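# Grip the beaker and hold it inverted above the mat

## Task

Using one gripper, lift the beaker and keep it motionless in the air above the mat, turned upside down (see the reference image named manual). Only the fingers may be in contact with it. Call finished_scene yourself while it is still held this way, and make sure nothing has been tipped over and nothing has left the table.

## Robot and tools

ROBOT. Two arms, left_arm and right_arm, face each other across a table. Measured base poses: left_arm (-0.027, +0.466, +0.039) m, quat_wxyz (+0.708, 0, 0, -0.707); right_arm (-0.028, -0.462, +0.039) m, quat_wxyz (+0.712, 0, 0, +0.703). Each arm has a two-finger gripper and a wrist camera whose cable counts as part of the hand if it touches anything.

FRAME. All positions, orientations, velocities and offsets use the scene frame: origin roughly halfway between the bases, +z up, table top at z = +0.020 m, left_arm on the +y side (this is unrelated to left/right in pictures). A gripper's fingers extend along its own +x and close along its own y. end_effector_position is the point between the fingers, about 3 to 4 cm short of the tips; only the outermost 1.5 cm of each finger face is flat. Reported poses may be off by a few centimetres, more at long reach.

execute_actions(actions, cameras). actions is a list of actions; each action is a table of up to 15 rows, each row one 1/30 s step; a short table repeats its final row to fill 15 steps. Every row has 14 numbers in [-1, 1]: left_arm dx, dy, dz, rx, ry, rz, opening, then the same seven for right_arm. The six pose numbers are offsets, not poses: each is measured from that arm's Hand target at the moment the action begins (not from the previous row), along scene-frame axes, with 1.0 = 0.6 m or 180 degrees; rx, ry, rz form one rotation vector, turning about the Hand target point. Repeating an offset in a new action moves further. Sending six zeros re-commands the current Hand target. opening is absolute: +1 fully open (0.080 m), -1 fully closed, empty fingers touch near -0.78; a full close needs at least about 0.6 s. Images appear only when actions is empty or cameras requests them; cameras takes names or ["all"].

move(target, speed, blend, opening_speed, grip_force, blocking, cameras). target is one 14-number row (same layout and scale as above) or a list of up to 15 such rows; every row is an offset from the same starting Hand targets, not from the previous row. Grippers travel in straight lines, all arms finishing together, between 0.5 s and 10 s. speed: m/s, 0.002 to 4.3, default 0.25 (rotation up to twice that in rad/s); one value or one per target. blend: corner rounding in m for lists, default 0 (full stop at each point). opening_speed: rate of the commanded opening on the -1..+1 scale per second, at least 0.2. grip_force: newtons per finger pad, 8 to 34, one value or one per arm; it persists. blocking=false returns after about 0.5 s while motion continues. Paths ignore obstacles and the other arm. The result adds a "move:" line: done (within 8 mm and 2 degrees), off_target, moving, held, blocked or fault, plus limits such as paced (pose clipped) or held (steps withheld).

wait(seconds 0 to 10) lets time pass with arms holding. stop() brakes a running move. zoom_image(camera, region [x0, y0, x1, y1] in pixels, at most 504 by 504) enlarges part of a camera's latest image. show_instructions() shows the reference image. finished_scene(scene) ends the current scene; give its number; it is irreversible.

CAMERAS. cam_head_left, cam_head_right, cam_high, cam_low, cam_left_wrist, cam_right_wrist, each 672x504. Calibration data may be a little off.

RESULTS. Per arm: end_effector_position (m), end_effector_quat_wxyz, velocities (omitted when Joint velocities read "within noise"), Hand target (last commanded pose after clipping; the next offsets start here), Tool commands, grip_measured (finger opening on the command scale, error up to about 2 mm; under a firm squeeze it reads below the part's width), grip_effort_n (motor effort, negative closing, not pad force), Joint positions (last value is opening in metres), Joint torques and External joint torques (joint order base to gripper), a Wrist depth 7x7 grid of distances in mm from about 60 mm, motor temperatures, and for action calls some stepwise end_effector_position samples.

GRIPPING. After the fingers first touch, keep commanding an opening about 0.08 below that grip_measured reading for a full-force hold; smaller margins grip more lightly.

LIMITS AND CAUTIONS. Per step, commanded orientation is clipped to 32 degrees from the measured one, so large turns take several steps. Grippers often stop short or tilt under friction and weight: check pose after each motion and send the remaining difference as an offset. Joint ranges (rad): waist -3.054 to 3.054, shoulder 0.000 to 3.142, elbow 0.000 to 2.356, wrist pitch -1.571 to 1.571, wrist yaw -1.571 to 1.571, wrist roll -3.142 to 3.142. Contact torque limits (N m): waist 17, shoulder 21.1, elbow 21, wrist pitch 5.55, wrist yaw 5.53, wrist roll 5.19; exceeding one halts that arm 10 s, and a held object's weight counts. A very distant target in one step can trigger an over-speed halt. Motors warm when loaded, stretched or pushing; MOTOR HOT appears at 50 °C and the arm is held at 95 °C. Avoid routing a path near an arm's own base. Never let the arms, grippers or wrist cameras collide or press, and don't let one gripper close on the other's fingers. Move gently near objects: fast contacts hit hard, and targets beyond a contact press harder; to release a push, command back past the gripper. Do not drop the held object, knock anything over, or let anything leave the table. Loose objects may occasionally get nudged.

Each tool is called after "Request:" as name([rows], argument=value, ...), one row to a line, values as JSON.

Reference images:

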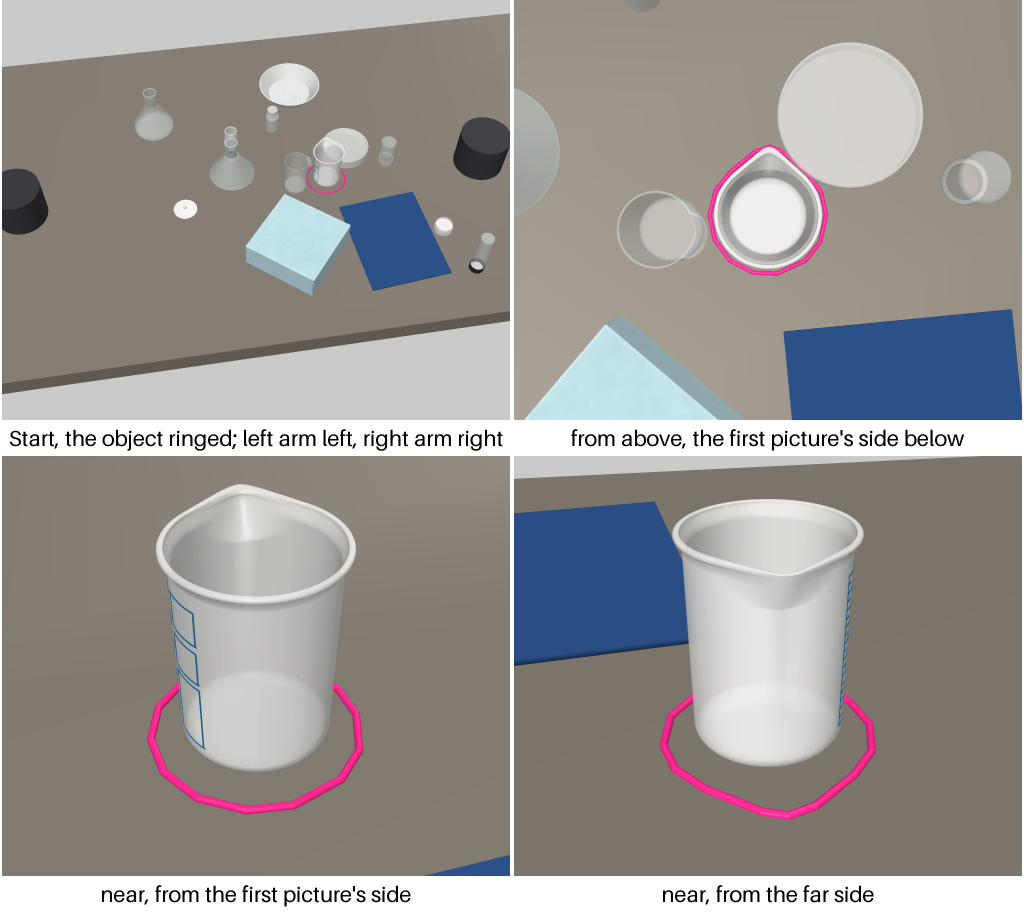

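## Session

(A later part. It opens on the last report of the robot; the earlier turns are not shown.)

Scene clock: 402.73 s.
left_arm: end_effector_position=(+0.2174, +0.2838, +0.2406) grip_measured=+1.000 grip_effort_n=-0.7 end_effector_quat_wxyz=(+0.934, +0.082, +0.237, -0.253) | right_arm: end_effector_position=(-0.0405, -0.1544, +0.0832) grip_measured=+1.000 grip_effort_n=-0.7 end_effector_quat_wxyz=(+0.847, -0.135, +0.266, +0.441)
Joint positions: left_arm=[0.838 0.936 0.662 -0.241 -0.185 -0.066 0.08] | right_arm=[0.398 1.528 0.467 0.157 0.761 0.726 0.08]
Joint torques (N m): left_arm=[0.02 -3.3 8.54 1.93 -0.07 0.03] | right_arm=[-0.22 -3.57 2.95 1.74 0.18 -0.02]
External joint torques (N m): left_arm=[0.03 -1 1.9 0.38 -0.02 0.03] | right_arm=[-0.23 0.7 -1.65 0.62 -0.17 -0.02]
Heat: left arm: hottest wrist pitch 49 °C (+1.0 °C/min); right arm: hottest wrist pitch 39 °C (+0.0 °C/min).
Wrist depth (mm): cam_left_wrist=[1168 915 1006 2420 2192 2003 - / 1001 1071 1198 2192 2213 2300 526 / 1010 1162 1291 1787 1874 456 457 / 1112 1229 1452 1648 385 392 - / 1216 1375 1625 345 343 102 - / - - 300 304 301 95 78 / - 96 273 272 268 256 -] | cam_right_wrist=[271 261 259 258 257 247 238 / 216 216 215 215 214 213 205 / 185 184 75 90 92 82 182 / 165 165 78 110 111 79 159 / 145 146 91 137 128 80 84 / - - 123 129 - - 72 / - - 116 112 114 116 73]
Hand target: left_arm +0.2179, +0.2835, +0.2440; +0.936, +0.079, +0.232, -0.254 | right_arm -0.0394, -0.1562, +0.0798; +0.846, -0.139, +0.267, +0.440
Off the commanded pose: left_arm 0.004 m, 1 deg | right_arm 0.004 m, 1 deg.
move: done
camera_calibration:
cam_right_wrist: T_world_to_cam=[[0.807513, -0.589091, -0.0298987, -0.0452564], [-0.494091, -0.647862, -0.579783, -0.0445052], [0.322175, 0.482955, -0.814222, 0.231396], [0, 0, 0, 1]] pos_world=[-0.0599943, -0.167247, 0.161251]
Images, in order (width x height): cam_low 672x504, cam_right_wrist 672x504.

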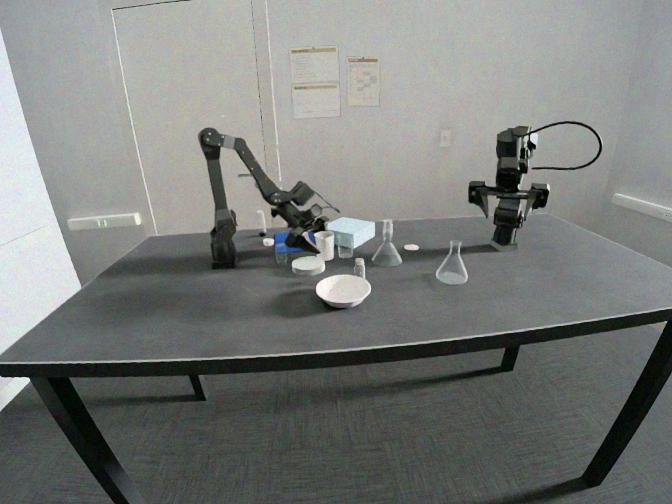

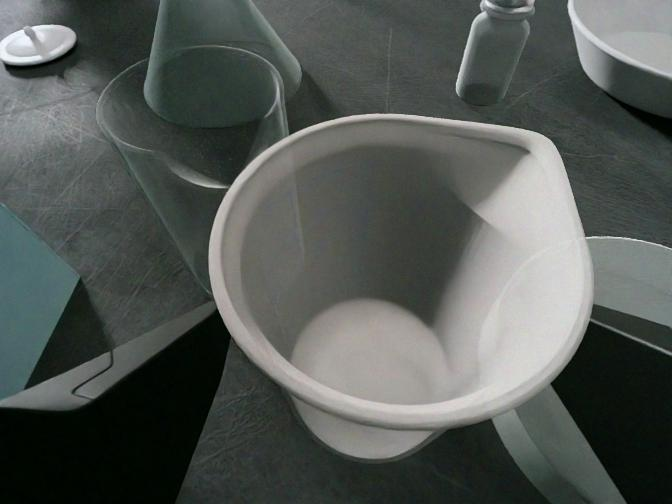

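Request:
move(target=[0,0,0,0,0,0,1, 0,0,0,0,0,0,0.15], opening_speed=0.8, grip_force=22, cameras=["cam_right_wrist","cam_low"])

Request:
zoom_image(camera="cam_low", region=[240, 180, 360, 270])

Scene clock: 410.07 s.
left_arm: end_effector_position=(+0.2174, +0.2838, +0.2406) grip_measured=+1.000 grip_effort_n=-0.7 end_effector_quat_wxyz=(+0.934, +0.082, +0.237, -0.253) | right_arm: end_effector_position=(-0.0405, -0.1544, +0.0832) grip_measured=+0.436 grip_effort_n=-58.8 end_effector_quat_wxyz=(+0.847, -0.134, +0.266, +0.441)
Joint positions: left_arm=[0.838 0.936 0.662 -0.241 -0.185 -0.066 0.08] | right_arm=[0.398 1.528 0.467 0.159 0.761 0.726 0.055]
Joint torques (N m): left_arm=[0 -3.31 8.54 1.94 -0.07 0.03] | right_arm=[-0.29 -3.47 3.02 1.7 0.17 -0.04]
External joint torques (N m): left_arm=[-0.03 -0.98 1.88 0.38 0 0.03] | right_arm=[-0.31 0.76 -1.52 0.6 -0.17 -0.04]
Heat: left arm: hottest wrist pitch 49 °C (+1.0 °C/min); right arm: hottest wrist pitch 40 °C (+0.0 °C/min).
Wrist depth (mm): cam_left_wrist=[1204 911 1010 968 2553 2256 2151 / 980 1086 1106 2395 2278 2112 2093 / 1015 1204 1284 1408 1721 458 439 / 1086 1242 1471 1636 393 387 382 / 1263 1400 341 343 341 337 335 / - - 307 305 303 95 - / - 90 274 274 269 256 -] | cam_right_wrist=[277 262 260 258 258 248 239 / 216 216 217 216 214 213 205 / 185 185 76 90 92 83 182 / 166 165 78 111 111 79 159 / 143 146 91 137 128 80 144 / - - 71 129 - 73 - / - - 114 112 116 112 58]
Hand target: left_arm +0.2179, +0.2835, +0.2440; +0.936, +0.079, +0.232, -0.254 | right_arm -0.0394, -0.1563, +0.0797; +0.846, -0.139, +0.267, +0.440
Off the commanded pose: left_arm 0.004 m, 1 deg | right_arm 0.004 m, 1 deg.
grip_force (N): 22, 22
move: done
camera_calibration:
cam_right_wrist: T_world_to_cam=[[0.807489, -0.58909, -0.0305501, -0.0451528], [-0.494256, -0.647409, -0.580149, -0.0443805], [0.321982, 0.483563, -0.813938, 0.23144], [0, 0, 0, 1]] pos_world=[-0.0599943, -0.167247, 0.161251]
Images, in order (width x height): cam_low 672x504, cam_right_wrist 672x504.

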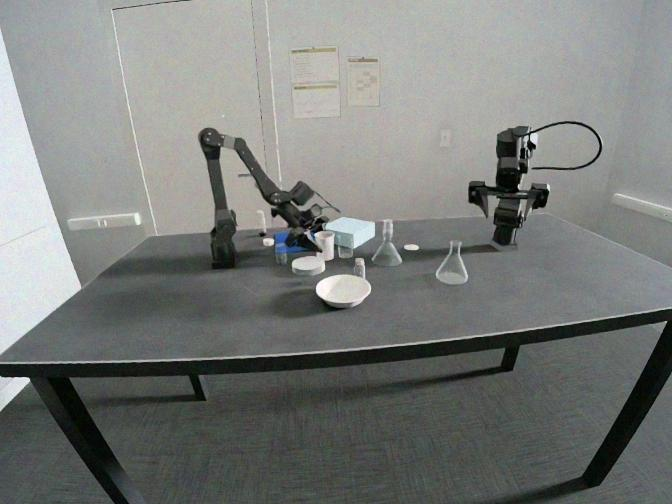

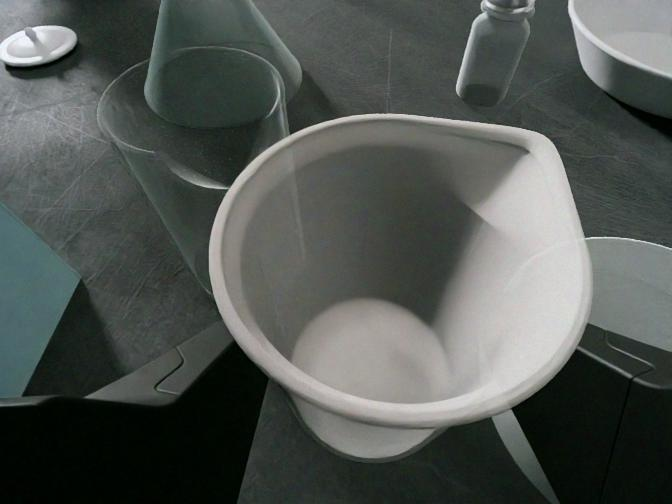

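Scaled by 4.200 from the camera's 672x504 image, which has a finer 960x720 frame.

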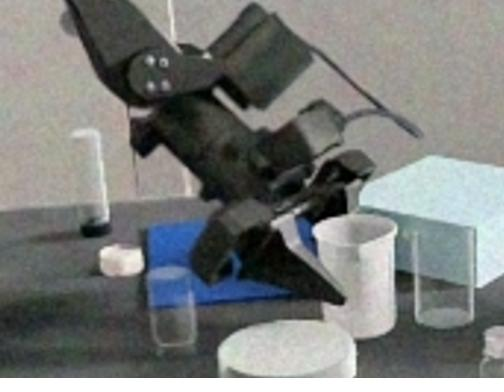

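Request:
move(target=[0,0,0,0,0,0,1, 0,0,0.3,0,0,0,0.15], speed=0.2, cameras=["cam_right_wrist","cam_low","cam_head_left"])

Scene clock: 524.83 s.
left_arm: end_effector_position=(+0.2174, +0.2838, +0.2406) grip_measured=+1.000 grip_effort_n=-0.2 end_effector_quat_wxyz=(+0.934, +0.082, +0.237, -0.253) | right_arm: end_effector_position=(-0.0378, -0.1586, +0.2524) grip_measured=+0.436 grip_effort_n=-58.8 end_effector_quat_wxyz=(+0.847, -0.150, +0.266, +0.436)
Joint positions: left_arm=[0.838 0.936 0.662 -0.241 -0.185 -0.066 0.08] | right_arm=[0.394 1.215 0.992 -0.709 0.76 0.72 0.055]
Joint torques (N m): left_arm=[0 -3.3 8.55 1.93 -0.07 0.03] | right_arm=[0.07 -3.82 7.63 1.38 0.21 0.15]
External joint torques (N m): left_arm=[0 -0.95 1.88 0.38 -0.01 0.03] | right_arm=[0.09 -0.19 1.5 0.29 -0.15 0.15]
Heat: left arm: hottest wrist pitch 50 °C (+1.0 °C/min); right arm: hottest wrist pitch 43 °C (+1.0 °C/min). Fold the left arm in close to its base, or ease its load, before you think long.
Wrist depth (mm): cam_left_wrist=[1185 918 993 1185 2151 2151 2003 / 980 1037 1128 2171 2395 2171 2038 / 1015 1162 1277 1801 1920 462 458 / 1086 1242 1391 1696 387 387 382 / 1229 1367 348 346 342 338 331 / - - 308 304 301 95 - / - 96 268 271 270 256 -] | cam_right_wrist=[504 553 561 563 592 1253 1104 / 460 464 482 474 475 483 1145 / 397 411 76 90 92 81 415 / 351 - 79 111 111 79 356 / 314 - 91 137 128 80 332 / - - 71 129 - - - / - - 256 257 262 75 58]
Hand target: left_arm +0.2179, +0.2835, +0.2440; +0.936, +0.079, +0.232, -0.254 | right_arm -0.0393, -0.1562, +0.2598; +0.846, -0.139, +0.267, +0.440
Off the commanded pose: left_arm 0.004 m, 1 deg | right_arm 0.008 m, 1 deg.
MOTOR HOT: joint 4 (wrist pitch) of the left arm reports 50 °C; the controller stops that arm at 95 °C. To cool a motor, set the load down, stop pushing, or move to a pose that needs little force.
grip_force (N): 22, 22
move: done
camera_calibration:
cam_right_wrist: T_world_to_cam=[[0.807826, -0.589421, -0.000740566, -0.0522933], [-0.485951, -0.665303, -0.566766, 0.0465564], [0.333571, 0.458208, -0.823878, 0.369238], [0, 0, 0, 1]] pos_world=[-0.0582992, -0.169036, 0.330555]
Images, in order (width x height): cam_head_left 672x504, cam_low 672x504, cam_right_wrist 672x504.

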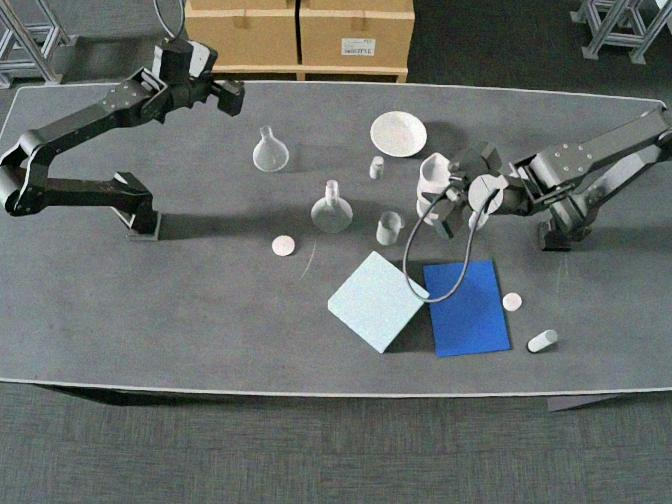

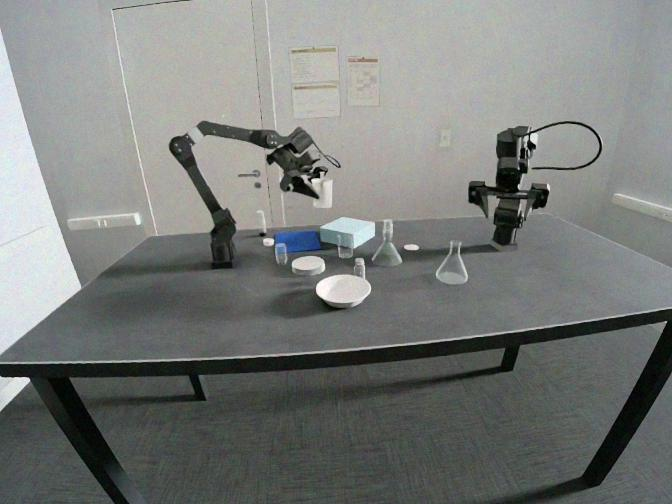

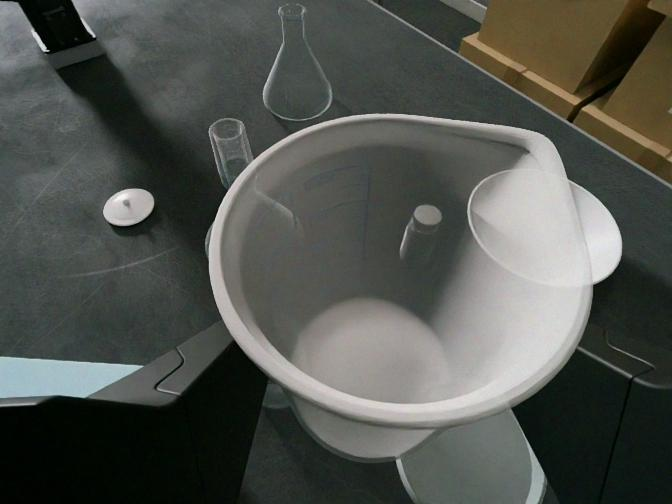

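Request:
move([
  [0,0,0,0,0,0,1, -0.1345,0.027,0.084,0.3116,0.3913,-0.0305,0.15],
  [0,0,0,0,0,0,1, -0.304,-0.1245,0.307,0.1128,0.9930,0,0.15],
], speed=0.3, blend=[0.03, 0], cameras=["cam_right_wrist","cam_low","cam_head_left","cam_high"])

Scene clock: 537.27 s.
left_arm: end_effector_position=(+0.2174, +0.2838, +0.2406) grip_measured=+1.000 grip_effort_n=-0.7 end_effector_quat_wxyz=(+0.934, +0.082, +0.237, -0.253) | right_arm: end_effector_position=(-0.2221, -0.2307, +0.4402) grip_measured=+0.436 grip_effort_n=-58.8 end_effector_quat_wxyz=(-0.243, +0.531, +0.793, +0.170)
Joint positions: left_arm=[0.838 0.936 0.662 -0.241 -0.185 -0.066 0.08] | right_arm=[0.91 1.052 0.577 1.14 0.407 2.825 0.055]
Joint torques (N m): left_arm=[0 -3.3 8.55 1.93 -0.07 0.03] | right_arm=[0.29 -1.96 6.42 1.87 0.04 0.09]
External joint torques (N m): left_arm=[-0.02 -0.94 1.82 0.36 -0.01 0.03] | right_arm=[0.29 0.52 0.42 0.8 0.19 0.1]
Heat: left arm: hottest wrist pitch 50 °C (+1.0 °C/min); right arm: hottest wrist pitch 43 °C (+0.0 °C/min). Fold the left arm in close to its base, or ease its load, before you think long.
Wrist depth (mm): cam_left_wrist=[1162 915 1010 1037 2234 1986 - / 976 1086 1191 2171 2213 2213 - / 1037 1168 1263 1774 2020 470 448 / 1106 1236 1425 1570 389 387 385 / 1223 1417 348 346 348 338 332 / - - 307 - - 95 - / - 90 274 272 270 257 -] | cam_right_wrist=[- - - 2196 1868 1203 - / 1820 - 2196 2477 1439 - - / 2242 - 76 90 92 81 - / - - 78 110 111 79 - / 2242 - 91 137 128 80 - / - - 71 129 - - - / - - 1420 - - 75 58]
Hand target: left_arm +0.2179, +0.2835, +0.2440; +0.936, +0.079, +0.232, -0.254 | right_arm -0.2218, -0.2309, +0.4439; -0.249, +0.532, +0.791, +0.169
Off the commanded pose: left_arm 0.004 m, 1 deg | right_arm 0.004 m, 1 deg.
MOTOR HOT: still on. Joint 4 (wrist pitch) of the left arm reports 50 °C.
grip_force (N): 22, 22
move: done
camera_calibration:
cam_right_wrist: T_world_to_cam=[[-0.919471, -0.392995, 0.0112825, -0.289284], [0.325603, -0.745086, 0.582091, -0.328518], [-0.220353, 0.538889, 0.813045, -0.206591], [0, 0, 0, 1]] pos_world=[-0.204545, -0.247132, 0.362459]
Images, in order (width x height): cam_head_left 672x504, cam_high 672x504, cam_low 672x504, cam_right_wrist 672x504.

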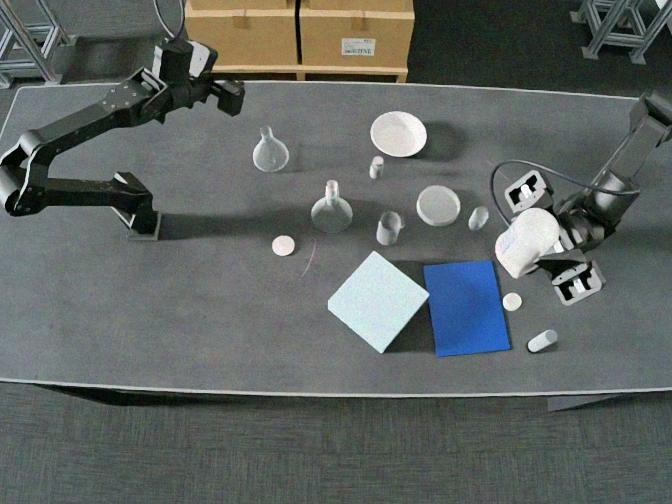

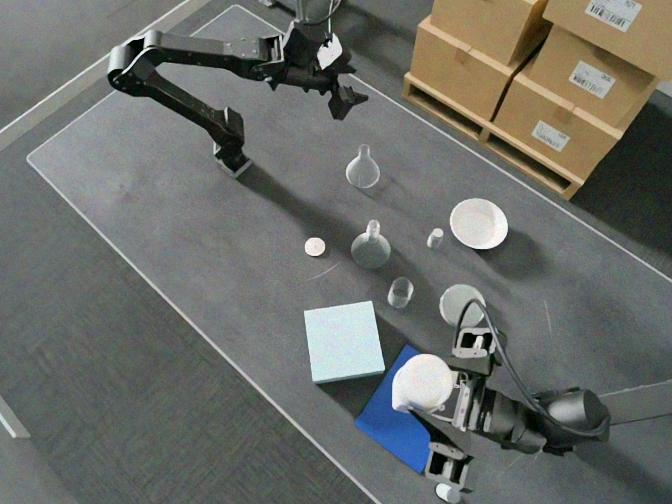

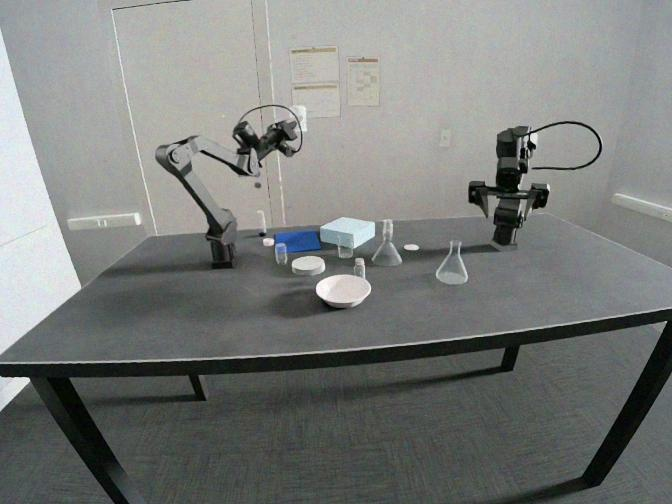

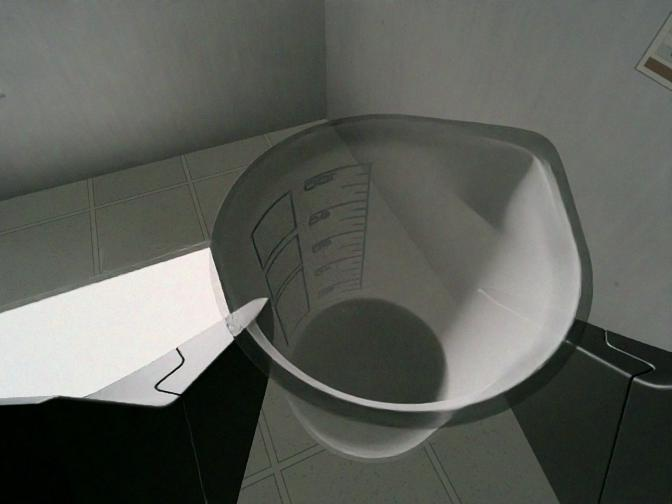

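Request:
zoom_image(camera="cam_low", region=[220, 80, 340, 170])

Request:
zoom_image(camera="cam_high", region=[360, 280, 620, 500])

Scaled by 4.200 from the camera's 672x504 image, which has a finer 960x720 frame.

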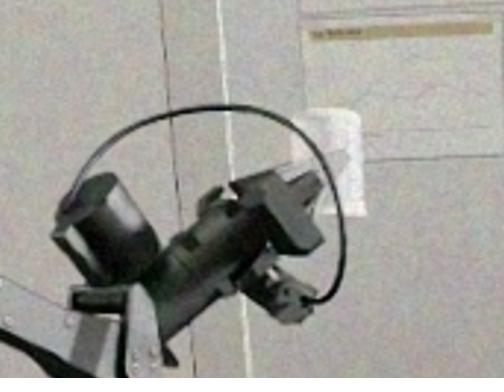

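Scaled by 1.938 from the camera's 672x504 image, which has a finer 960x720 frame.

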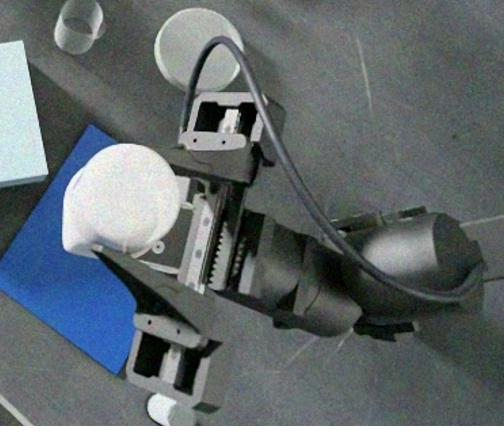

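Request:
finished_scene(scene=1)

The scene is finished: the task was done.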